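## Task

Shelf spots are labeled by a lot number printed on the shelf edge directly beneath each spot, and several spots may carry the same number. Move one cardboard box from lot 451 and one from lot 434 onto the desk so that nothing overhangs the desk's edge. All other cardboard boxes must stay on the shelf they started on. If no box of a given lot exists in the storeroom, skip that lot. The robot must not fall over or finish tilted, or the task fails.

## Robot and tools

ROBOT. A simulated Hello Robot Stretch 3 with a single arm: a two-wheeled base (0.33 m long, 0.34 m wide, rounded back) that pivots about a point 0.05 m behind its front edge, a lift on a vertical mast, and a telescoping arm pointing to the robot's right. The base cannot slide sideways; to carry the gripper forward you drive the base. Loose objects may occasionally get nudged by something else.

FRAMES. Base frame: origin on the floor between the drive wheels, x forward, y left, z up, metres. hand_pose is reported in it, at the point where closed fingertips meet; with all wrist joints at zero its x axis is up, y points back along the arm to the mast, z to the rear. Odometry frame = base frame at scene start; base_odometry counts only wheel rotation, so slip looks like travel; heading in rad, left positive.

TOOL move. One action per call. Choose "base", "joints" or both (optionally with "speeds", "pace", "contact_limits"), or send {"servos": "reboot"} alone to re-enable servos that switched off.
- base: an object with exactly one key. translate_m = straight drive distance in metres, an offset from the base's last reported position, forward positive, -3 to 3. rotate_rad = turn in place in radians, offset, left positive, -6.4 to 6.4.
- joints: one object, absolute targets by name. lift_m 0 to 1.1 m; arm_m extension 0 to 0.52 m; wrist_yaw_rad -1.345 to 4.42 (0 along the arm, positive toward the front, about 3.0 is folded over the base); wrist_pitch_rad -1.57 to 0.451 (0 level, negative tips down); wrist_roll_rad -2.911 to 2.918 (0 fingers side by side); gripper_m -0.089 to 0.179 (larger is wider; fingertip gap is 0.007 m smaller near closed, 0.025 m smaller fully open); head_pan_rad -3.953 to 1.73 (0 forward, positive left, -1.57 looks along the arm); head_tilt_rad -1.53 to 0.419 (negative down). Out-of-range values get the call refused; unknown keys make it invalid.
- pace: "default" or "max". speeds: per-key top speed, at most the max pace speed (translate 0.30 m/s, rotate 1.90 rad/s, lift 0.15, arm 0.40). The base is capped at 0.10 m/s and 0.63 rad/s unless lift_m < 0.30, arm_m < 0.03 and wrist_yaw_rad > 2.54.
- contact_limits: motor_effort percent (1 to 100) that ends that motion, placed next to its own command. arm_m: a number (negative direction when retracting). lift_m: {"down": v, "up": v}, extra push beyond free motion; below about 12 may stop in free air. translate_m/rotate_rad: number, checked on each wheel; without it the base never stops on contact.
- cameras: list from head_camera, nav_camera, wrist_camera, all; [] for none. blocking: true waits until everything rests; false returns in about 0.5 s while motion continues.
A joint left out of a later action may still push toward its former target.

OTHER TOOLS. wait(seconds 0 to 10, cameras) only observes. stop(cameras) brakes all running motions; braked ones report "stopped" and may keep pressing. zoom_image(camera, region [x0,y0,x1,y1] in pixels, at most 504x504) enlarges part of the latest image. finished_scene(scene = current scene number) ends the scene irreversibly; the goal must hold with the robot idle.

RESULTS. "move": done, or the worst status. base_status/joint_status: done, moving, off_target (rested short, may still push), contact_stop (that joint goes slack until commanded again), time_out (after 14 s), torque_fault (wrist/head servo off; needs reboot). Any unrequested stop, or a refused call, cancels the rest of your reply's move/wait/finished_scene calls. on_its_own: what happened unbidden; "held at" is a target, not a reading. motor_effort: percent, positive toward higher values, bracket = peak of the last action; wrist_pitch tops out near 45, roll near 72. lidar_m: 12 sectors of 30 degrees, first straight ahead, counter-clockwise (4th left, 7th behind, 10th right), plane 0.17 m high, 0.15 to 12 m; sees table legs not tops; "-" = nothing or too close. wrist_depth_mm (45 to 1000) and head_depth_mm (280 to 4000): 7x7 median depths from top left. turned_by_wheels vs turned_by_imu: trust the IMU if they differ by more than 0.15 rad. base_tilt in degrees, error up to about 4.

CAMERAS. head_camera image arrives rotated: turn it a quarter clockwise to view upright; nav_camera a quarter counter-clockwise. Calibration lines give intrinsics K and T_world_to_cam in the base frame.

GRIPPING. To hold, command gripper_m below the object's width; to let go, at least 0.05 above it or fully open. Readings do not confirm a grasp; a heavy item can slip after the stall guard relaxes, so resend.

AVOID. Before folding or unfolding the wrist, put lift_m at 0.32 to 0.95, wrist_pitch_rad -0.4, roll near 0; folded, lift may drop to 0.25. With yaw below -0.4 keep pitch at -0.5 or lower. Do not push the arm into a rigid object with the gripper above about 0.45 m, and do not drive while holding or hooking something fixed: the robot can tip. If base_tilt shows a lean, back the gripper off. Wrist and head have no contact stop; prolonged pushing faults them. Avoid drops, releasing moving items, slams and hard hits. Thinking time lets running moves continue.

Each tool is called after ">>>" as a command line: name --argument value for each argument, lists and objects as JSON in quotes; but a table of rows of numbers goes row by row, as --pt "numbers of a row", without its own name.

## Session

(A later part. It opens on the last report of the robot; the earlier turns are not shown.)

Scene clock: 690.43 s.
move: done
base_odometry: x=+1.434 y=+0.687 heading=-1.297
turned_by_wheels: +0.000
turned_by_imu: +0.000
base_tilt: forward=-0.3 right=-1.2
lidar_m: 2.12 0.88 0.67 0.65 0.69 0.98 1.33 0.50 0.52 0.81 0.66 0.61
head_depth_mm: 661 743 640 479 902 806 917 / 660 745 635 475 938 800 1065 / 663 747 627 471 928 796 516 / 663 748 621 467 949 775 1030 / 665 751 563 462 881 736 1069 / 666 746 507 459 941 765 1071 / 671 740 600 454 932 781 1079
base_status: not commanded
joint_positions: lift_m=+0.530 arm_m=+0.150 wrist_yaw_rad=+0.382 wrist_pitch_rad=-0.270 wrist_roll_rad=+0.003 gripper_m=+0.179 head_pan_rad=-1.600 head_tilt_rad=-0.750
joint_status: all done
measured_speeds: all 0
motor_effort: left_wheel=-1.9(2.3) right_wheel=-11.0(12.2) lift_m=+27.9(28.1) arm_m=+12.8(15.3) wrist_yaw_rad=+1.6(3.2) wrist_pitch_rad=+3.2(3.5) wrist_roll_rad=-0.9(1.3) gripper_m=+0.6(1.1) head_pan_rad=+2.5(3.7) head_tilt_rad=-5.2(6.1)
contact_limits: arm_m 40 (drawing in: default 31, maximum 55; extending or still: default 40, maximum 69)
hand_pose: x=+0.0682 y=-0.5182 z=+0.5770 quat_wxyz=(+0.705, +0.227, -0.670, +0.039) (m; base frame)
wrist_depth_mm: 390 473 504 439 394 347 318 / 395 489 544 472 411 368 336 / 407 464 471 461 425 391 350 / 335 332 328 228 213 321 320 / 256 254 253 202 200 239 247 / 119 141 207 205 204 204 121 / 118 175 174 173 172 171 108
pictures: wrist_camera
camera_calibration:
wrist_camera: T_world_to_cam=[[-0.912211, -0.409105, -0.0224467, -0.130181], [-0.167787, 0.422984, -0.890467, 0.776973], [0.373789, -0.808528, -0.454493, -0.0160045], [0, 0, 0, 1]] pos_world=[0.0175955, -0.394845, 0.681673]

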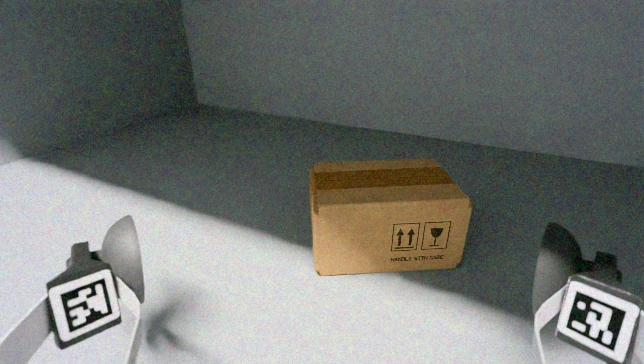

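>>> move --base '{"translate_m": -0.021}' --joints '{"wrist_yaw_rad": 0.46}' --cameras '[]'

>>> move --joints '{"arm_m": 0.215}' --contact_limits '{"arm_m": 40}' --cameras '["wrist_camera"]'

Scene clock: 708.60 s.
move: done
base_odometry: x=+1.428 y=+0.707 heading=-1.297
turned_by_wheels: +0.000
turned_by_imu: +0.000
base_tilt: forward=-0.4 right=-1.3
lidar_m: 2.13 0.89 0.67 0.66 0.69 0.98 1.32 0.48 0.49 0.81 0.69 0.62
head_depth_mm: 658 743 642 479 886 784 907 / 661 743 636 473 932 805 1038 / 662 748 628 470 927 802 515 / 663 747 623 467 952 776 1030 / 664 749 614 462 923 711 1066 / 667 740 505 459 934 767 1061 / 667 740 598 455 932 782 1083
base_status: done
joint_positions: lift_m=+0.530 arm_m=+0.150 wrist_yaw_rad=+0.457 wrist_pitch_rad=-0.270 wrist_roll_rad=+0.003 gripper_m=+0.179 head_pan_rad=-1.600 head_tilt_rad=-0.750
joint_status: all done
measured_speeds: all 0
motor_effort: left_wheel=-3.4(7.6) right_wheel=-9.1(12.9) lift_m=+30.1(31.2) arm_m=+6.7(8.7) wrist_yaw_rad=+2.3(4.4) wrist_pitch_rad=+3.3(3.4) wrist_roll_rad=-1.1(1.2) gripper_m=+0.2(1.0) head_pan_rad=+3.8(4.1) head_tilt_rad=-5.1(5.6)
contact_limits: arm_m 40 (drawing in: default 31, maximum 55; extending or still: default 40, maximum 69)
hand_pose: x=+0.0846 y=-0.5108 z=+0.5770 quat_wxyz=(+0.703, +0.252, -0.661, +0.065) (m; base frame)
wrist_depth_mm: 386 462 538 462 399 350 316 / 395 479 570 490 426 373 330 / 406 459 463 466 423 390 347 / 335 333 329 228 213 321 320 / 256 255 254 215 207 239 247 / 119 141 205 206 205 203 121 / 118 169 174 172 172 171 108
pictures: none
No camera images: "cameras" was empty.

Scene clock: 710.23 s.
move: done
base_odometry: x=+1.428 y=+0.707 heading=-1.297
turned_by_wheels: +0.000
turned_by_imu: +0.000
base_tilt: forward=-0.2 right=-1.1
lidar_m: 2.12 0.88 0.67 0.66 0.69 0.98 1.31 0.48 0.49 0.81 0.69 0.62
head_depth_mm: 658 742 642 479 891 790 908 / 659 741 633 475 934 804 1046 / 661 743 625 472 934 599 523 / 664 746 619 466 925 606 1073 / 664 748 612 463 921 750 1068 / 666 741 505 459 932 779 1067 / 667 741 598 455 936 776 1087
base_status: not commanded
joint_positions: lift_m=+0.530 arm_m=+0.215 wrist_yaw_rad=+0.457 wrist_pitch_rad=-0.270 wrist_roll_rad=+0.003 gripper_m=+0.179 head_pan_rad=-1.600 head_tilt_rad=-0.750
joint_status: all done
measured_speeds: all 0
motor_effort: left_wheel=-3.5(3.6) right_wheel=-9.9(10.6) lift_m=+29.0(30.2) arm_m=+12.5(14.8) wrist_yaw_rad=+1.2(3.4) wrist_pitch_rad=+3.3(3.5) wrist_roll_rad=-0.9(1.2) gripper_m=+0.5(1.0) head_pan_rad=+3.2(3.7) head_tilt_rad=-4.9(5.8)
contact_limits: arm_m 40 (drawing in: default 31, maximum 55; extending or still: default 40, maximum 69)
hand_pose: x=+0.0846 y=-0.5758 z=+0.5770 quat_wxyz=(+0.703, +0.252, -0.661, +0.065) (m; base frame)
wrist_depth_mm: 382 458 458 389 338 300 266 / 391 474 496 416 356 312 282 / 405 454 467 429 380 332 293 / 334 331 330 326 325 322 300 / 256 254 242 165 171 248 249 / 119 142 199 150 149 202 121 / 118 168 168 162 162 171 108
pictures: wrist_camera
camera_calibration:
wrist_camera: T_world_to_cam=[[-0.879042, -0.476216, -0.0224468, -0.180221], [-0.198967, 0.409243, -0.890467, 0.798857], [0.433241, -0.778292, -0.454493, -0.0564036], [0, 0, 0, 1]] pos_world=[0.0249608, -0.45665, 0.681675]

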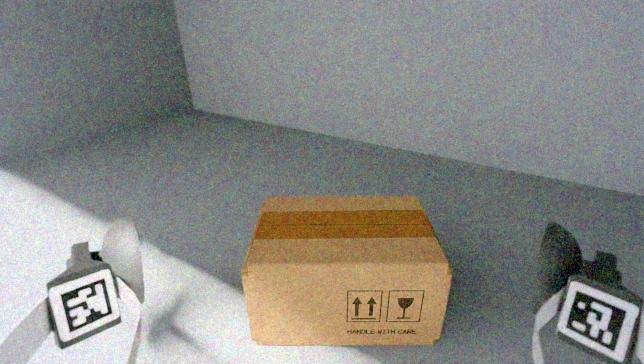

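>>> move --joints '{"arm_m": 0.225}' --contact_limits '{"arm_m": 40}' --cameras '[]'

>>> move --joints '{"gripper_m": 0.01}' --cameras '[]'

>>> move --joints '{"lift_m": 0.62}' --speeds '{"lift_m": 0.07}' --cameras '["wrist_camera"]'

>>> move --joints '{"arm_m": 0.0}' --speeds '{"arm_m": 0.25}' --cameras '["wrist_camera"]'

Scene clock: 757.47 s.
move: done
base_odometry: x=+1.428 y=+0.707 heading=-1.297
turned_by_wheels: +0.000
turned_by_imu: +0.000
base_tilt: forward=-0.3 right=-1.1
lidar_m: 2.13 0.89 0.67 0.65 0.69 0.98 1.31 0.48 0.48 0.81 0.69 0.63
head_depth_mm: 660 744 641 479 889 791 906 / 660 742 633 474 938 802 1049 / 659 745 627 471 932 599 522 / 661 746 619 467 926 622 1072 / 664 749 613 463 921 750 1062 / 666 743 505 459 933 783 1062 / 669 742 599 455 932 778 1076
base_status: not commanded
joint_positions: lift_m=+0.530 arm_m=+0.225 wrist_yaw_rad=+0.457 wrist_pitch_rad=-0.270 wrist_roll_rad=+0.003 gripper_m=+0.179 head_pan_rad=-1.600 head_tilt_rad=-0.750
joint_status: all done
measured_speeds: all 0
motor_effort: left_wheel=-3.2(3.5) right_wheel=-9.9(10.6) lift_m=+26.1(26.4) arm_m=+13.3(13.9) wrist_yaw_rad=+1.0(3.2) wrist_pitch_rad=+3.2(3.4) wrist_roll_rad=-0.8(1.2) gripper_m=+0.4(0.9) head_pan_rad=+3.3(3.7) head_tilt_rad=-4.4(5.2)
contact_limits: arm_m 40 (drawing in: default 31, maximum 55; extending or still: default 40, maximum 69)
hand_pose: x=+0.0846 y=-0.5858 z=+0.5770 quat_wxyz=(+0.703, +0.252, -0.661, +0.065) (m; base frame)
wrist_depth_mm: 383 459 443 380 329 291 260 / 393 478 482 404 349 306 272 / 404 457 462 423 368 321 284 / 333 330 328 324 322 320 293 / 256 253 242 165 172 248 247 / 119 141 144 141 143 202 121 / 118 169 163 152 152 171 108
pictures: none
No camera images: "cameras" was empty.

Scene clock: 759.70 s.
move: done
base_odometry: x=+1.428 y=+0.707 heading=-1.297
turned_by_wheels: +0.000
turned_by_imu: +0.000
base_tilt: forward=-0.3 right=-1.1
lidar_m: 2.13 0.89 0.67 0.66 0.69 0.98 1.32 0.48 0.49 0.81 0.69 0.62
head_depth_mm: 657 743 643 478 893 786 910 / 659 744 634 475 940 802 1052 / 660 746 628 470 928 599 523 / 665 747 620 466 947 622 1069 / 666 751 613 462 878 756 1071 / 664 743 505 459 938 784 1060 / 671 739 598 454 933 779 1079
base_status: not commanded
joint_positions: lift_m=+0.530 arm_m=+0.225 wrist_yaw_rad=+0.457 wrist_pitch_rad=-0.267 wrist_roll_rad=+0.003 gripper_m=+0.011 head_pan_rad=-1.600 head_tilt_rad=-0.750
joint_status: all done
measured_speeds: all 0
motor_effort: left_wheel=-2.8(3.7) right_wheel=-9.5(10.9) lift_m=+24.5(26.1) arm_m=+12.0(13.5) wrist_yaw_rad=+2.1(3.0) wrist_pitch_rad=+2.7(3.4) wrist_roll_rad=-1.1(1.3) gripper_m=-28.2(97.9) head_pan_rad=+3.3(3.8) head_tilt_rad=-4.2(5.4)
contact_limits: arm_m 40 (drawing in: default 31, maximum 55; extending or still: default 40, maximum 69)
hand_pose: x=+0.0848 y=-0.5861 z=+0.5779 quat_wxyz=(+0.703, +0.251, -0.662, +0.067) (m; base frame)
wrist_depth_mm: 380 456 441 380 329 290 260 / 392 475 478 403 347 305 271 / 403 455 475 420 369 321 285 / 340 334 330 332 327 320 295 / 258 257 159 166 159 250 249 / 211 201 135 141 139 190 212 / 181 124 156 153 153 124 172
pictures: none
No camera images: "cameras" was empty.

Scene clock: 761.63 s.
move: done
base_odometry: x=+1.428 y=+0.707 heading=-1.297
turned_by_wheels: +0.000
turned_by_imu: +0.000
base_tilt: forward=-0.3 right=-1.1
lidar_m: 2.13 0.89 0.67 0.65 0.69 0.98 1.31 0.48 0.49 0.81 0.69 0.62
head_depth_mm: 658 740 641 479 893 791 912 / 661 746 634 474 940 783 416 / 662 745 628 470 558 542 1060 / 662 746 620 466 637 740 1076 / 665 748 614 463 789 770 1065 / 668 742 504 458 909 786 1062 / 667 738 599 455 932 782 1084
base_status: not commanded
joint_positions: lift_m=+0.620 arm_m=+0.225 wrist_yaw_rad=+0.457 wrist_pitch_rad=-0.273 wrist_roll_rad=+0.003 gripper_m=+0.014 head_pan_rad=-1.600 head_tilt_rad=-0.750
joint_status: all done
measured_speeds: all 0
motor_effort: left_wheel=-2.4(3.4) right_wheel=-9.5(10.8) lift_m=+31.2(34.3) arm_m=+11.0(12.3) wrist_yaw_rad=+2.8(3.6) wrist_pitch_rad=+3.8(4.0) wrist_roll_rad=-1.2(1.3) gripper_m=-11.6(28.6) head_pan_rad=+3.5(3.8) head_tilt_rad=-4.5(5.2)
contact_limits: arm_m 40 (drawing in: default 31, maximum 55; extending or still: default 40, maximum 69)
hand_pose: x=+0.0846 y=-0.5856 z=+0.6663 quat_wxyz=(+0.703, +0.253, -0.661, +0.064) (m; base frame)
wrist_depth_mm: 381 462 449 380 331 290 260 / 392 475 481 400 351 306 272 / 407 495 529 437 371 322 284 / 416 492 526 463 388 344 301 / 404 412 160 165 158 357 316 / 336 321 135 141 141 304 316 / 290 118 154 153 154 124 276
pictures: wrist_camera
camera_calibration:
wrist_camera: T_world_to_cam=[[-0.879008, -0.476264, -0.0227528, -0.182751], [-0.199974, 0.411558, -0.889174, 0.882943], [0.432846, -0.777041, -0.457003, -0.0209211], [0, 0, 0, 1]] pos_world=[0.024982, -0.466677, 0.771371]

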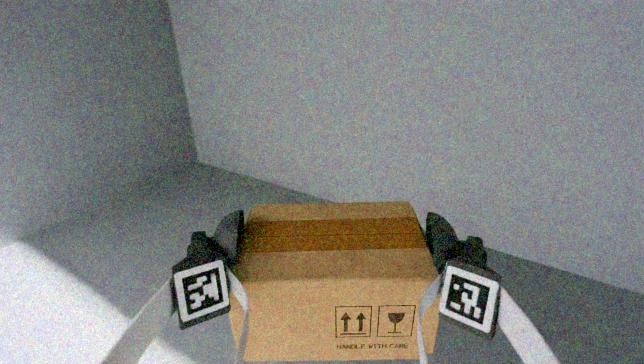

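Scene clock: 764.43 s.
move: done
base_odometry: x=+1.428 y=+0.707 heading=-1.297
turned_by_wheels: +0.000
turned_by_imu: +0.000
base_tilt: forward=-0.3 right=-1.2
lidar_m: 2.13 0.89 0.67 0.66 0.69 0.98 1.31 0.48 0.49 0.81 0.69 0.62
head_depth_mm: 656 739 642 480 889 789 906 / 659 742 634 475 937 801 1065 / 661 748 628 471 935 795 1071 / 663 745 622 466 949 790 1054 / 663 746 613 463 945 735 462 / 666 741 504 457 934 653 1063 / 668 740 597 455 931 780 1082
base_status: not commanded
joint_positions: lift_m=+0.620 arm_m=+0.001 wrist_yaw_rad=+0.457 wrist_pitch_rad=-0.274 wrist_roll_rad=+0.003 gripper_m=+0.014 head_pan_rad=-1.600 head_tilt_rad=-0.750
joint_status: all done
measured_speeds: all 0
motor_effort: left_wheel=-3.0(3.7) right_wheel=-9.7(10.7) lift_m=+24.0(31.8) arm_m=-12.2(14.4) wrist_yaw_rad=+0.9(3.1) wrist_pitch_rad=+3.9(4.0) wrist_roll_rad=-0.9(1.3) gripper_m=-11.7(12.9) head_pan_rad=+2.7(3.7) head_tilt_rad=-4.2(5.1)
hand_pose: x=+0.0846 y=-0.3611 z=+0.6663 quat_wxyz=(+0.704, +0.253, -0.661, +0.064) (m; base frame)
wrist_depth_mm: 392 474 604 628 544 481 434 / 402 489 626 672 575 504 450 / 412 500 638 688 617 534 472 / 430 501 529 527 525 519 487 / 440 414 160 166 159 403 398 / 496 347 136 142 142 305 329 / 911 118 154 154 154 124 277
pictures: wrist_camera
camera_calibration:
wrist_camera: T_world_to_cam=[[-0.878977, -0.476321, -0.0227623, -0.0758655], [-0.200099, 0.411738, -0.889062, 0.790517], [0.432851, -0.77691, -0.45722, 0.15365], [0, 0, 0, 1]] pos_world=[0.0249902, -0.24225, 0.771344]

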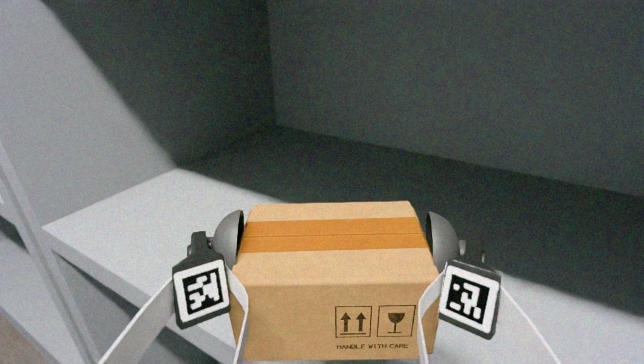

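>>> move --joints '{"wrist_yaw_rad": 2.65}' --speeds '{"wrist_yaw_rad": 1.2}' --cameras '[]'

>>> move --joints '{"lift_m": 0.285, "head_tilt_rad": -0.55, "head_pan_rad": -1.57}' --base '{"translate_m": -1.65}' --pace "max" --cameras '[]'

>>> move --base '{"rotate_rad": 1.60}' --pace "max" --cameras '["nav_camera"]'

Scene clock: 780.47 s.
move: done
base_odometry: x=+1.428 y=+0.707 heading=-1.297
turned_by_wheels: +0.000
turned_by_imu: +0.000
base_tilt: forward=-0.3 right=-1.2
lidar_m: 2.13 0.89 0.67 0.66 0.69 0.99 1.31 0.48 0.49 0.81 0.69 0.62
head_depth_mm: 659 741 643 480 892 789 910 / 661 743 637 474 935 802 1064 / 660 744 629 470 929 801 1078 / 662 747 619 467 946 792 1055 / 665 749 614 463 941 788 738 / 667 744 505 459 939 784 1068 / 668 738 598 454 930 777 1081
base_status: not commanded
joint_positions: lift_m=+0.620 arm_m=+0.001 wrist_yaw_rad=+2.647 wrist_pitch_rad=-0.274 wrist_roll_rad=+0.003 gripper_m=+0.014 head_pan_rad=-1.600 head_tilt_rad=-0.750
joint_status: all done
measured_speeds: all 0
motor_effort: left_wheel=-3.0(3.5) right_wheel=-9.7(10.5) lift_m=+27.8(28.6) arm_m=-1.3(6.2) wrist_yaw_rad=+2.0(4.9) wrist_pitch_rad=+3.9(4.0) wrist_roll_rad=-1.1(1.3) gripper_m=-12.4(12.7) head_pan_rad=+3.2(3.8) head_tilt_rad=-3.5(4.6)
hand_pose: x=+0.0927 y=+0.0659 z=+0.6663 quat_wxyz=(+0.265, +0.703, -0.078, +0.655) (m; base frame)
wrist_depth_mm: 555 587 650 712 809 917 - / 584 628 690 769 863 989 - / 607 667 735 824 931 - - / 653 699 790 877 - - - / 682 738 160 165 158 - - / 730 749 136 141 141 - - / 199 124 154 154 154 124 898
pictures: none
No camera images: "cameras" was empty.

Scene clock: 788.80 s.
move: done
base_odometry: x=+0.981 y=+2.295 heading=-1.296
turned_by_wheels: +0.000
turned_by_imu: -0.001
base_tilt: forward=-0.2 right=-1.2
lidar_m: 1.31 1.00 0.76 0.74 0.78 0.70 0.68 0.72 1.02 2.68 0.46 0.43
head_depth_mm: 2425 2322 2222 2130 1929 1586 1305 / 2569 2803 3015 2745 2020 1582 1290 / 2579 2752 3075 2798 1981 1567 1293 / 2579 2806 3068 2761 1991 1560 1285 / 2583 2783 3066 2709 1969 1555 1276 / 2618 2824 3055 2686 1952 1542 1267 / 2625 2879 3178 2679 1807 978 1022
base_status: done
joint_positions: lift_m=+0.285 arm_m=+0.001 wrist_yaw_rad=+2.648 wrist_pitch_rad=-0.274 wrist_roll_rad=+0.003 gripper_m=+0.014 head_pan_rad=-1.569 head_tilt_rad=-0.550
joint_status: all done
measured_speeds: all 0
motor_effort: left_wheel=-0.8(11.7) right_wheel=-9.6(17.8) lift_m=+30.3(32.1) arm_m=+12.5(13.1) wrist_yaw_rad=+0.8(3.4) wrist_pitch_rad=+4.0(4.2) wrist_roll_rad=-1.1(1.4) gripper_m=-12.0(12.9) head_pan_rad=+0.1(5.0) head_tilt_rad=+3.5(6.0)
hand_pose: x=+0.0926 y=+0.0658 z=+0.3311 quat_wxyz=(+0.265, +0.704, -0.078, +0.655) (m; base frame)
wrist_depth_mm: 623 675 724 800 912 - - / 648 694 770 865 969 - - / 691 753 829 927 - - - / 724 788 879 925 994 973 945 / 747 766 160 165 158 745 736 / 624 595 135 142 141 566 603 / 198 124 154 154 153 125 512
pictures: none
No camera images: "cameras" was empty.

Scene clock: 790.93 s.
move: done
base_odometry: x=+0.981 y=+2.295 heading=+0.303
turned_by_wheels: +1.600
turned_by_imu: +1.569
base_tilt: forward=-0.1 right=-1.0
lidar_m: 0.74 0.78 0.70 0.68 0.72 1.03 2.67 0.46 0.44 2.17 0.99 0.76
head_depth_mm: 1032 1089 1135 1317 1200 945 831 / 1832 1985 2112 1386 1492 1478 1259 / 3492 3852 3650 2611 1989 1568 1293 / 3568 3797 - 2747 1980 1557 1280 / 3522 3798 3990 2732 1990 1558 1274 / 2492 2619 2711 2559 1960 1537 1269 / 1787 1849 1914 1948 1880 1532 1264
base_status: done
joint_positions: lift_m=+0.285 arm_m=+0.001 wrist_yaw_rad=+2.648 wrist_pitch_rad=-0.274 wrist_roll_rad=+0.003 gripper_m=+0.014 head_pan_rad=-1.569 head_tilt_rad=-0.550
joint_status: not commanded
measured_speeds: all 0
motor_effort: left_wheel=-6.0(15.4) right_wheel=+6.5(14.5) lift_m=+29.6(30.8) arm_m=+0.4(13.0) wrist_yaw_rad=+0.3(3.1) wrist_pitch_rad=+4.1(4.2) wrist_roll_rad=-1.0(1.3) gripper_m=-11.8(12.7) head_pan_rad=-0.9(0.9) head_tilt_rad=+2.6(4.2)
hand_pose: x=+0.0926 y=+0.0658 z=+0.3311 quat_wxyz=(+0.265, +0.704, -0.078, +0.655) (m; base frame)
wrist_depth_mm: - - - - - 804 629 / - - - - - 832 659 / - - - - 991 859 668 / - 752 818 878 937 871 680 / 703 753 160 166 158 743 672 / 628 592 136 142 142 560 611 / 198 124 154 153 154 124 506
pictures: nav_camera (sideways)
camera_calibration:
nav_camera: T_world_to_cam=[[0.0177388, -0.499791, 0.865964, -1.08385], [-0.999778, -0.0186797, 0.00969895, 0.0436498], [0.0113285, -0.865944, -0.500012, 0.603895], [0, 0, 0, 1]] pos_world=[0.0560252, -0.0179463, 1.24011]

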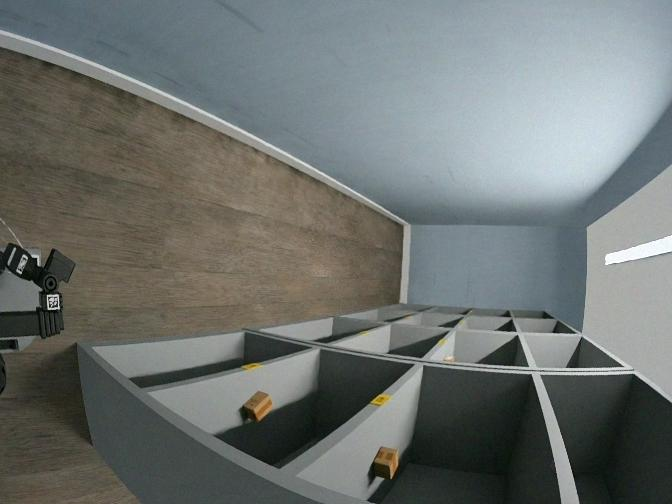

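>>> move --base '{"rotate_rad": -0.06}' --pace "max" --cameras '[]'

>>> move --base '{"translate_m": -1.1}' --pace "max" --cameras '[]'

>>> move --base '{"rotate_rad": 0.12}' --pace "max" --cameras '[]'

>>> move --base '{"translate_m": -1.35}' --pace "max" --cameras '["head_camera", "nav_camera"]'

Scene clock: 828.03 s.
move: done
base_odometry: x=+0.981 y=+2.295 heading=+0.244
turned_by_wheels: -0.060
turned_by_imu: -0.059
base_tilt: forward=-0.3 right=-1.1
lidar_m: 0.74 0.77 0.71 0.68 0.71 0.97 2.69 0.49 0.44 1.25 1.05 0.77
head_depth_mm: 1007 1099 1102 1323 1200 937 788 / 1581 1172 1221 1345 1242 1388 1225 / 2636 2807 2217 2389 1888 1565 1287 / 3503 3864 - 2738 1999 1556 1295 / 3510 3860 - 2759 1980 1549 1276 / 3231 3344 3485 2723 1962 1538 1262 / 2144 2220 2242 2260 1955 1540 1263
base_status: done
joint_positions: lift_m=+0.285 arm_m=+0.001 wrist_yaw_rad=+2.648 wrist_pitch_rad=-0.274 wrist_roll_rad=+0.003 gripper_m=+0.014 head_pan_rad=-1.569 head_tilt_rad=-0.550
joint_status: not commanded
measured_speeds: all 0
motor_effort: left_wheel=+5.1(10.1) right_wheel=-6.6(9.8) lift_m=+28.7(29.6) arm_m=-12.2(13.1) wrist_yaw_rad=+0.5(2.9) wrist_pitch_rad=+4.1(4.1) wrist_roll_rad=-0.8(1.2) gripper_m=-12.0(12.6) head_pan_rad=-2.1(2.1) head_tilt_rad=+2.5(3.9)
hand_pose: x=+0.0926 y=+0.0658 z=+0.3311 quat_wxyz=(+0.265, +0.704, -0.078, +0.655) (m; base frame)
wrist_depth_mm: - - - - 885 779 618 / - - - - 952 801 635 / - - - - - 826 651 / - 746 816 924 963 853 669 / 684 747 160 166 159 750 671 / 637 603 135 142 141 569 605 / 199 124 154 154 154 124 510
pictures: none
No camera images: "cameras" was empty.

Scene clock: 833.03 s.
move: done
base_odometry: x=-0.086 y=+2.030 heading=+0.244
turned_by_wheels: +0.000
turned_by_imu: -0.002
base_tilt: forward=-0.4 right=-1.1
lidar_m: 1.84 0.97 0.71 0.68 0.71 0.97 1.93 1.65 2.28 1.43 0.52 0.50
head_depth_mm: 3517 3674 3842 2836 2046 1589 1299 / 3439 3787 3986 2824 2017 1582 1291 / 3375 3709 3842 2807 2026 1580 1294 / 3462 3854 3867 2756 1967 1568 1280 / 3231 3479 3551 2688 1965 1549 1279 / 1624 1669 1708 1771 1821 1524 1283 / 1074 1087 1105 1130 1158 1179 1211
base_status: done
joint_positions: lift_m=+0.285 arm_m=+0.001 wrist_yaw_rad=+2.648 wrist_pitch_rad=-0.274 wrist_roll_rad=+0.003 gripper_m=+0.014 head_pan_rad=-1.570 head_tilt_rad=-0.550
joint_status: not commanded
measured_speeds: all 0
motor_effort: left_wheel=+1.5(11.3) right_wheel=-8.4(18.3) lift_m=+27.6(29.2) arm_m=-8.5(12.9) wrist_yaw_rad=+2.3(2.8) wrist_pitch_rad=+4.0(4.2) wrist_roll_rad=-1.1(1.4) gripper_m=-12.6(13.0) head_pan_rad=-3.5(3.6) head_tilt_rad=+1.5(3.5)
hand_pose: x=+0.0926 y=+0.0658 z=+0.3311 quat_wxyz=(+0.265, +0.704, -0.078, +0.655) (m; base frame)
wrist_depth_mm: - - - - - - - / - - - - - - - / - - - - - - - / - 743 830 926 956 961 937 / 680 730 159 165 158 748 734 / 627 593 135 142 141 564 600 / 198 124 154 154 153 124 510
pictures: none
No camera images: "cameras" was empty.

Scene clock: 833.83 s.
move: done
base_odometry: x=-0.086 y=+2.030 heading=+0.363
turned_by_wheels: +0.120
turned_by_imu: +0.118
base_tilt: forward=-0.4 right=-1.2
lidar_m: 1.83 0.87 0.69 0.68 0.74 1.11 1.93 1.65 2.46 0.99 0.50 0.55
head_depth_mm: 3305 3652 3839 2871 2045 1595 1303 / 3434 3713 3688 2799 2039 1578 1295 / 3431 3834 3924 2776 1998 1576 1290 / 2724 3142 3492 2742 1977 1548 1284 / 1441 1564 1687 1871 1845 1555 1283 / 991 1037 1094 1167 1234 1332 1237 / 749 778 812 848 886 930 977
base_status: done
joint_positions: lift_m=+0.285 arm_m=+0.001 wrist_yaw_rad=+2.648 wrist_pitch_rad=-0.274 wrist_roll_rad=+0.003 gripper_m=+0.014 head_pan_rad=-1.570 head_tilt_rad=-0.550
joint_status: not commanded
measured_speeds: all 0
motor_effort: left_wheel=-6.6(13.0) right_wheel=+7.1(12.1) lift_m=+26.9(27.8) arm_m=-8.8(9.0) wrist_yaw_rad=+1.7(3.1) wrist_pitch_rad=+4.0(4.2) wrist_roll_rad=-0.9(1.2) gripper_m=-12.1(12.4) head_pan_rad=-2.6(3.6) head_tilt_rad=+1.8(2.5)
hand_pose: x=+0.0926 y=+0.0658 z=+0.3311 quat_wxyz=(+0.265, +0.704, -0.078, +0.655) (m; base frame)
wrist_depth_mm: 571 - - - - - - / - - - - - - - / - - - - - - - / - 745 793 889 922 967 950 / 709 732 160 166 158 753 746 / 622 597 136 141 141 569 603 / 199 124 154 154 154 124 508
pictures: none
No camera images: "cameras" was empty.

Scene clock: 839.70 s.
move: done
base_odometry: x=-1.348 y=+1.550 heading=+0.364
turned_by_wheels: +0.000
turned_by_imu: -0.001
base_tilt: forward=-0.2 right=-1.2
lidar_m: 1.71 1.07 0.85 0.84 0.76 0.60 0.59 0.64 0.59 1.10 2.17 1.72
head_depth_mm: 2877 2545 2090 1262 908 705 1239 / 3249 3601 3460 1245 900 701 881 / 3265 3595 3580 1233 890 697 1284 / 3346 3679 3731 1219 883 692 1300 / 3281 3567 3771 2751 878 708 1283 / 3527 3781 3770 2742 1980 1401 1265 / 3340 3481 3609 2679 1941 1529 1260
base_status: done
joint_positions: lift_m=+0.285 arm_m=+0.001 wrist_yaw_rad=+2.648 wrist_pitch_rad=-0.274 wrist_roll_rad=+0.003 gripper_m=+0.014 head_pan_rad=-1.570 head_tilt_rad=-0.550
joint_status: not commanded
measured_speeds: all 0
motor_effort: left_wheel=-3.1(15.0) right_wheel=-7.0(12.7) lift_m=+25.9(27.8) arm_m=-4.5(8.6) wrist_yaw_rad=+1.2(3.6) wrist_pitch_rad=+4.1(4.2) wrist_roll_rad=-1.1(1.3) gripper_m=-12.0(12.8) head_pan_rad=-2.2(3.4) head_tilt_rad=+2.2(2.6)
hand_pose: x=+0.0926 y=+0.0659 z=+0.3311 quat_wxyz=(+0.265, +0.704, -0.078, +0.655) (m; base frame)
wrist_depth_mm: - - - - - - - / - - - - - - - / - - - - - - - / 833 903 946 985 991 967 958 / 773 776 160 166 158 739 741 / 630 605 136 142 142 559 608 / 199 124 154 154 154 124 512
pictures: head_camera (sideways), nav_camera (sideways)
camera_calibration:
head_camera: T_world_to_cam=[[-0.04659, 0.476632, -0.877867, 1.158], [0.997499, -0.0245619, -0.0662748, 0.0798082], [-0.0531508, -0.878759, -0.474296, 0.57317], [0, 0, 0, 1]] pos_world=[0.00480726, -0.0463033, 1.29372]
nav_camera: T_world_to_cam=[[0.0173637, -0.499804, 0.865964, -1.08385], [-0.999792, -0.0179294, 0.00969895, 0.0436499], [0.0106786, -0.865953, -0.500012, 0.603898], [0, 0, 0, 1]] pos_world=[0.0560118, -0.0179838, 1.24011]

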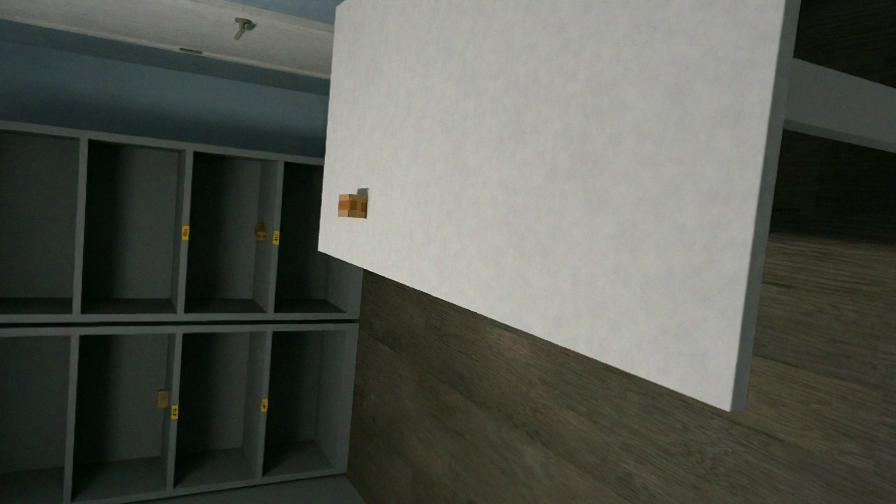

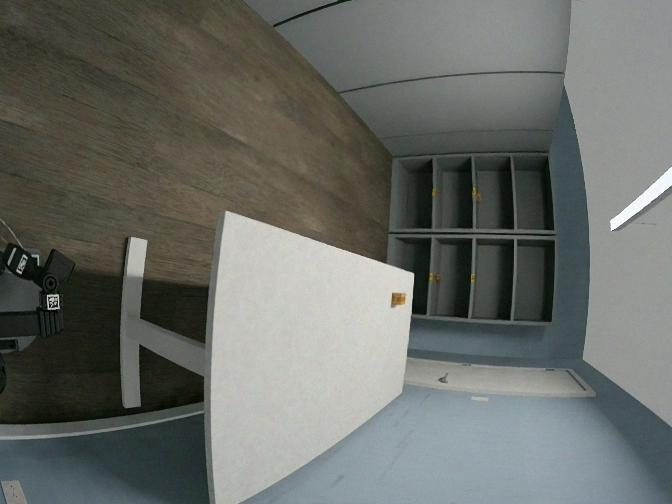

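>>> move --base '{"translate_m": -0.08}' --joints '{"lift_m": 0.82}' --pace "max" --cameras '[]'

>>> move --joints '{"wrist_yaw_rad": 0.0, "arm_m": 0.27}' --speeds '{"wrist_yaw_rad": 1.5, "arm_m": 0.2}' --cameras '[]'

>>> move --joints '{"lift_m": 0.735}' --cameras '[]'

>>> move --joints '{"lift_m": 0.713}' --speeds '{"lift_m": 0.03}' --cameras '["wrist_camera", "head_camera"]'

Scene clock: 864.97 s.
move: done
base_odometry: x=-1.423 y=+1.522 heading=+0.363
turned_by_wheels: +0.000
turned_by_imu: +0.000
base_tilt: forward=-0.3 right=-1.2
lidar_m: 1.79 1.09 0.86 0.85 0.66 0.52 0.52 0.56 0.57 0.56 2.27 1.81
head_depth_mm: 2442 2207 1907 1260 906 706 1243 / 3344 3537 2934 1244 899 702 1237 / 3267 3618 3603 1238 890 692 901 / 3319 3661 1977 1228 882 691 1276 / 3248 3565 3676 1213 881 688 1276 / 3414 3725 3747 2748 899 704 1273 / 3450 3623 3783 2692 1956 1415 1269
base_status: done
joint_positions: lift_m=+0.820 arm_m=+0.001 wrist_yaw_rad=+2.648 wrist_pitch_rad=-0.275 wrist_roll_rad=+0.003 gripper_m=+0.014 head_pan_rad=-1.570 head_tilt_rad=-0.550
joint_status: all done
measured_speeds: all 0
motor_effort: left_wheel=-3.1(12.3) right_wheel=-0.5(13.3) lift_m=+28.7(35.2) arm_m=-0.5(3.8) wrist_yaw_rad=+2.2(3.0) wrist_pitch_rad=+4.1(4.2) wrist_roll_rad=-1.1(1.3) gripper_m=-12.2(13.0) head_pan_rad=-1.4(2.5) head_tilt_rad=+1.1(1.7)
hand_pose: x=+0.0925 y=+0.0658 z=+0.8660 quat_wxyz=(+0.265, +0.704, -0.077, +0.655) (m; base frame)
wrist_depth_mm: - - - - - - - / - - - - - - - / - - - - - - - / - - - - - - - / - - 160 166 158 - - / - 123 136 142 142 - - / 192 124 154 154 153 124 -
pictures: none
No camera images: "cameras" was empty.

Scene clock: 868.03 s.
move: done
base_odometry: x=-1.423 y=+1.522 heading=+0.363
turned_by_wheels: +0.000
turned_by_imu: +0.000
base_tilt: forward=-0.2 right=-1.2
lidar_m: 1.79 1.09 0.86 0.85 0.66 0.52 0.51 0.56 0.57 0.57 2.28 1.80
head_depth_mm: 2434 2237 1928 1259 907 316 - / 3317 3635 2913 1250 395 337 1203 / 3237 3575 3686 1234 440 655 902 / 3352 3695 1980 1218 468 669 1288 / 3258 3640 3641 1220 846 688 1280 / 3398 3737 3801 2690 905 705 1276 / 3375 3618 3723 2666 1948 1407 1271
base_status: not commanded
joint_positions: lift_m=+0.820 arm_m=+0.270 wrist_yaw_rad=+0.003 wrist_pitch_rad=-0.275 wrist_roll_rad=+0.003 gripper_m=+0.014 head_pan_rad=-1.570 head_tilt_rad=-0.550
joint_status: all done
measured_speeds: all 0
motor_effort: left_wheel=-3.1(3.6) right_wheel=-0.7(1.2) lift_m=+24.7(28.3) arm_m=+12.8(15.2) wrist_yaw_rad=-3.1(8.4) wrist_pitch_rad=+4.1(4.2) wrist_roll_rad=-1.0(1.3) gripper_m=-12.0(12.9) head_pan_rad=-1.3(2.2) head_tilt_rad=+0.1(1.3)
hand_pose: x=-0.0208 y=-0.6551 z=+0.8660 quat_wxyz=(+0.700, +0.098, -0.701, -0.096) (m; base frame)
wrist_depth_mm: - - - - - - - / - - - - - - - / - - - - - - - / - - - - - - - / - - 159 165 157 - - / - 124 135 142 141 122 - / - 100 151 153 154 119 281
pictures: none
No camera images: "cameras" was empty.

Scene clock: 869.63 s.
move: done
base_odometry: x=-1.423 y=+1.522 heading=+0.363
turned_by_wheels: +0.000
turned_by_imu: +0.000
base_tilt: forward=-0.4 right=-1.2
lidar_m: 1.79 1.08 0.86 0.85 0.66 0.52 0.51 0.56 0.57 0.57 2.28 1.80
head_depth_mm: 2426 2221 1903 1248 906 705 627 / 3327 3519 2922 1246 895 430 355 / 3241 3572 3722 1236 891 484 899 / 3390 3640 1974 1224 775 511 1287 / 3223 3526 3730 1219 875 688 1278 / 3463 3759 3698 2724 905 706 1272 / 3434 3652 3717 2697 1953 1404 1256
base_status: not commanded
joint_positions: lift_m=+0.735 arm_m=+0.270 wrist_yaw_rad=+0.003 wrist_pitch_rad=-0.275 wrist_roll_rad=+0.003 gripper_m=+0.014 head_pan_rad=-1.570 head_tilt_rad=-0.550
joint_status: all done
measured_speeds: all 0
motor_effort: left_wheel=-3.3(3.7) right_wheel=-1.1(1.1) lift_m=+24.6(27.2) arm_m=+12.2(13.5) wrist_yaw_rad=-2.6(4.7) wrist_pitch_rad=+4.1(4.2) wrist_roll_rad=-1.3(1.4) gripper_m=-12.3(12.9) head_pan_rad=-1.4(2.1) head_tilt_rad=-0.6(0.8)
hand_pose: x=-0.0208 y=-0.6551 z=+0.7810 quat_wxyz=(+0.700, +0.098, -0.701, -0.096) (m; base frame)
wrist_depth_mm: - - - - - - - / - - - - - - - / - - - - - - - / - - - - - - - / - 271 159 165 157 266 263 / 232 224 135 142 142 209 225 / 196 119 157 153 153 121 190
pictures: none
No camera images: "cameras" was empty.

Scene clock: 870.80 s.
move: done
base_odometry: x=-1.423 y=+1.522 heading=+0.363
turned_by_wheels: +0.000
turned_by_imu: +0.000
base_tilt: forward=-0.3 right=-1.2
lidar_m: 1.79 1.09 0.86 0.85 0.66 0.52 0.51 0.56 0.57 0.57 2.27 1.80
head_depth_mm: 2423 2228 1923 1260 903 706 1215 / 3308 3589 2932 1250 897 476 367 / 3232 3610 3693 1236 887 490 900 / 3349 3704 2001 1217 803 520 1281 / 3266 3543 3662 1216 872 687 1272 / 3401 3762 3667 2704 906 703 1273 / 3422 3613 3714 2711 1941 1394 1270
base_status: not commanded
joint_positions: lift_m=+0.713 arm_m=+0.270 wrist_yaw_rad=+0.003 wrist_pitch_rad=-0.252 wrist_roll_rad=+0.003 gripper_m=+0.014 head_pan_rad=-1.570 head_tilt_rad=-0.550
joint_status: all done
measured_speeds: all 0
motor_effort: left_wheel=-3.5(3.7) right_wheel=-0.4(1.4) lift_m=+20.9(26.7) arm_m=+11.3(12.3) wrist_yaw_rad=-2.8(4.5) wrist_pitch_rad=-0.1(4.2) wrist_roll_rad=-1.3(1.3) gripper_m=-12.4(12.7) head_pan_rad=-1.3(1.7) head_tilt_rad=+0.4(0.8)
hand_pose: x=-0.0208 y=-0.6571 z=+0.7646 quat_wxyz=(+0.701, +0.090, -0.702, -0.088) (m; base frame)
wrist_depth_mm: - - - - - - - / - - - - - - - / - - - - - - - / - - - - - - - / 274 260 160 167 158 255 252 / 210 202 136 142 141 190 205 / 182 100 155 152 152 121 172
pictures: head_camera (sideways), wrist_camera
camera_calibration:
head_camera: T_world_to_cam=[[-0.0465896, 0.476633, -0.877867, 1.158], [0.997499, -0.0245625, -0.0662748, 0.0798082], [-0.0531514, -0.878759, -0.474296, 0.573171], [0, 0, 0, 1]] pos_world=[0.00480723, -0.0463033, 1.29372]
wrist_camera: T_world_to_cam=[[-0.998851, -0.0425583, -0.0220216, -0.0252887], [0.00114863, 0.438169, -0.898892, 1.00778], [0.0479045, -0.897885, -0.437616, -0.0882762], [0, 0, 0, 1]] pos_world=[-0.0221884, -0.521914, 0.866694]

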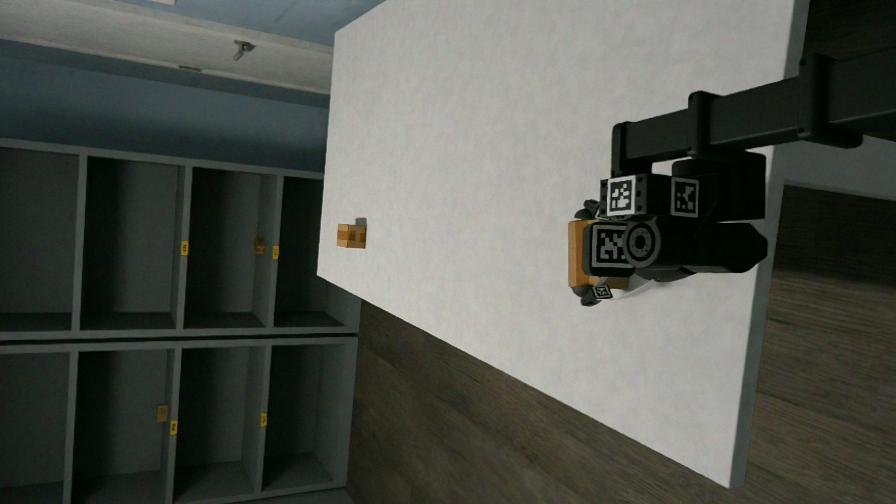

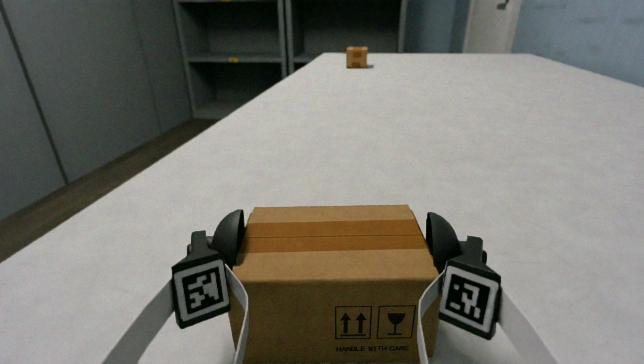

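Contact made; release and retract.

>>> move --joints '{"gripper_m": 0.16}' --cameras '[]'

>>> move --joints '{"arm_m": 0.1}' --pace "max" --cameras '["wrist_camera"]'

Scene clock: 877.37 s.
move: done
base_odometry: x=-1.423 y=+1.522 heading=+0.363
turned_by_wheels: +0.000
turned_by_imu: +0.000
base_tilt: forward=-0.2 right=-1.1
lidar_m: 1.79 1.09 0.86 0.85 0.66 0.52 0.51 0.55 0.57 0.57 2.27 1.80
head_depth_mm: 2418 2208 1908 1266 904 704 1219 / 3351 3538 2924 1247 898 476 366 / 3251 3568 3723 1241 887 491 901 / 3241 3662 2000 1221 806 520 1272 / 3252 3567 3761 1214 876 688 1276 / 3398 3785 3702 2721 905 703 1281 / 3416 3652 3747 2674 1930 1402 1267
base_status: not commanded
joint_positions: lift_m=+0.713 arm_m=+0.270 wrist_yaw_rad=+0.003 wrist_pitch_rad=-0.263 wrist_roll_rad=+0.003 gripper_m=+0.160 head_pan_rad=-1.570 head_tilt_rad=-0.550
joint_status: all done
measured_speeds: all 0
motor_effort: left_wheel=-3.1(3.5) right_wheel=-0.9(0.9) lift_m=+26.9(26.9) arm_m=+7.4(9.2) wrist_yaw_rad=-2.6(4.3) wrist_pitch_rad=+1.9(2.1) wrist_roll_rad=-1.0(1.3) gripper_m=+0.6(81.7) head_pan_rad=-0.6(1.5) head_tilt_rad=-1.0(1.6)
hand_pose: x=-0.0209 y=-0.6561 z=+0.7617 quat_wxyz=(+0.700, +0.094, -0.702, -0.092) (m; base frame)
wrist_depth_mm: - - - - - - - / - - - - - - - / - - - - - - - / - - - - - - - / 253 240 229 162 169 236 245 / 212 128 145 142 142 186 185 / 116 161 161 154 156 163 109
pictures: none
No camera images: "cameras" was empty.

Scene clock: 878.97 s.
move: done
base_odometry: x=-1.423 y=+1.522 heading=+0.363
turned_by_wheels: +0.000
turned_by_imu: +0.000
base_tilt: forward=-0.3 right=-1.3
lidar_m: 1.79 1.09 0.86 0.85 0.66 0.52 0.51 0.55 0.57 0.57 2.28 1.80
head_depth_mm: 2420 2242 1909 1259 905 704 1241 / 3305 3572 2949 1248 894 699 371 / 3251 3579 3670 1240 890 696 360 / 3311 3724 2010 1223 807 691 445 / 3223 3569 3720 1221 875 667 1250 / 3472 3718 3690 2674 904 703 1277 / 3397 3640 3803 2695 1960 1400 1268
base_status: not commanded
joint_positions: lift_m=+0.713 arm_m=+0.100 wrist_yaw_rad=+0.003 wrist_pitch_rad=-0.264 wrist_roll_rad=+0.003 gripper_m=+0.160 head_pan_rad=-1.570 head_tilt_rad=-0.550
joint_status: all done
measured_speeds: all 0
motor_effort: left_wheel=-3.0(3.5) right_wheel=-0.3(1.3) lift_m=+27.8(28.8) arm_m=-12.7(14.8) wrist_yaw_rad=-2.7(3.6) wrist_pitch_rad=+2.2(2.3) wrist_roll_rad=-1.2(1.3) gripper_m=+0.6(1.3) head_pan_rad=+0.1(1.2) head_tilt_rad=-1.0(1.5)
hand_pose: x=-0.0209 y=-0.4860 z=+0.7615 quat_wxyz=(+0.700, +0.094, -0.702, -0.093) (m; base frame)
wrist_depth_mm: - - - - - - - / - - - - - - - / - - - 299 - - - / - - - 307 - - - / 254 240 250 249 249 236 245 / 205 128 204 202 201 187 186 / 117 165 172 171 170 164 109
pictures: wrist_camera
camera_calibration:
wrist_camera: T_world_to_cam=[[-0.998857, -0.0421582, -0.0225277, -0.0175247], [0.00116663, 0.449651, -0.893203, 0.931254], [0.0477855, -0.892209, -0.449088, 0.0755254], [0, 0, 0, 1]] pos_world=[-0.0222001, -0.352094, 0.865322]

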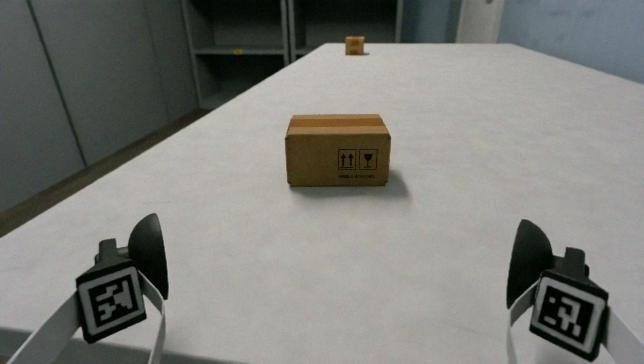

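>>> finished_scene --scene 2

The scene is finished: the task was done.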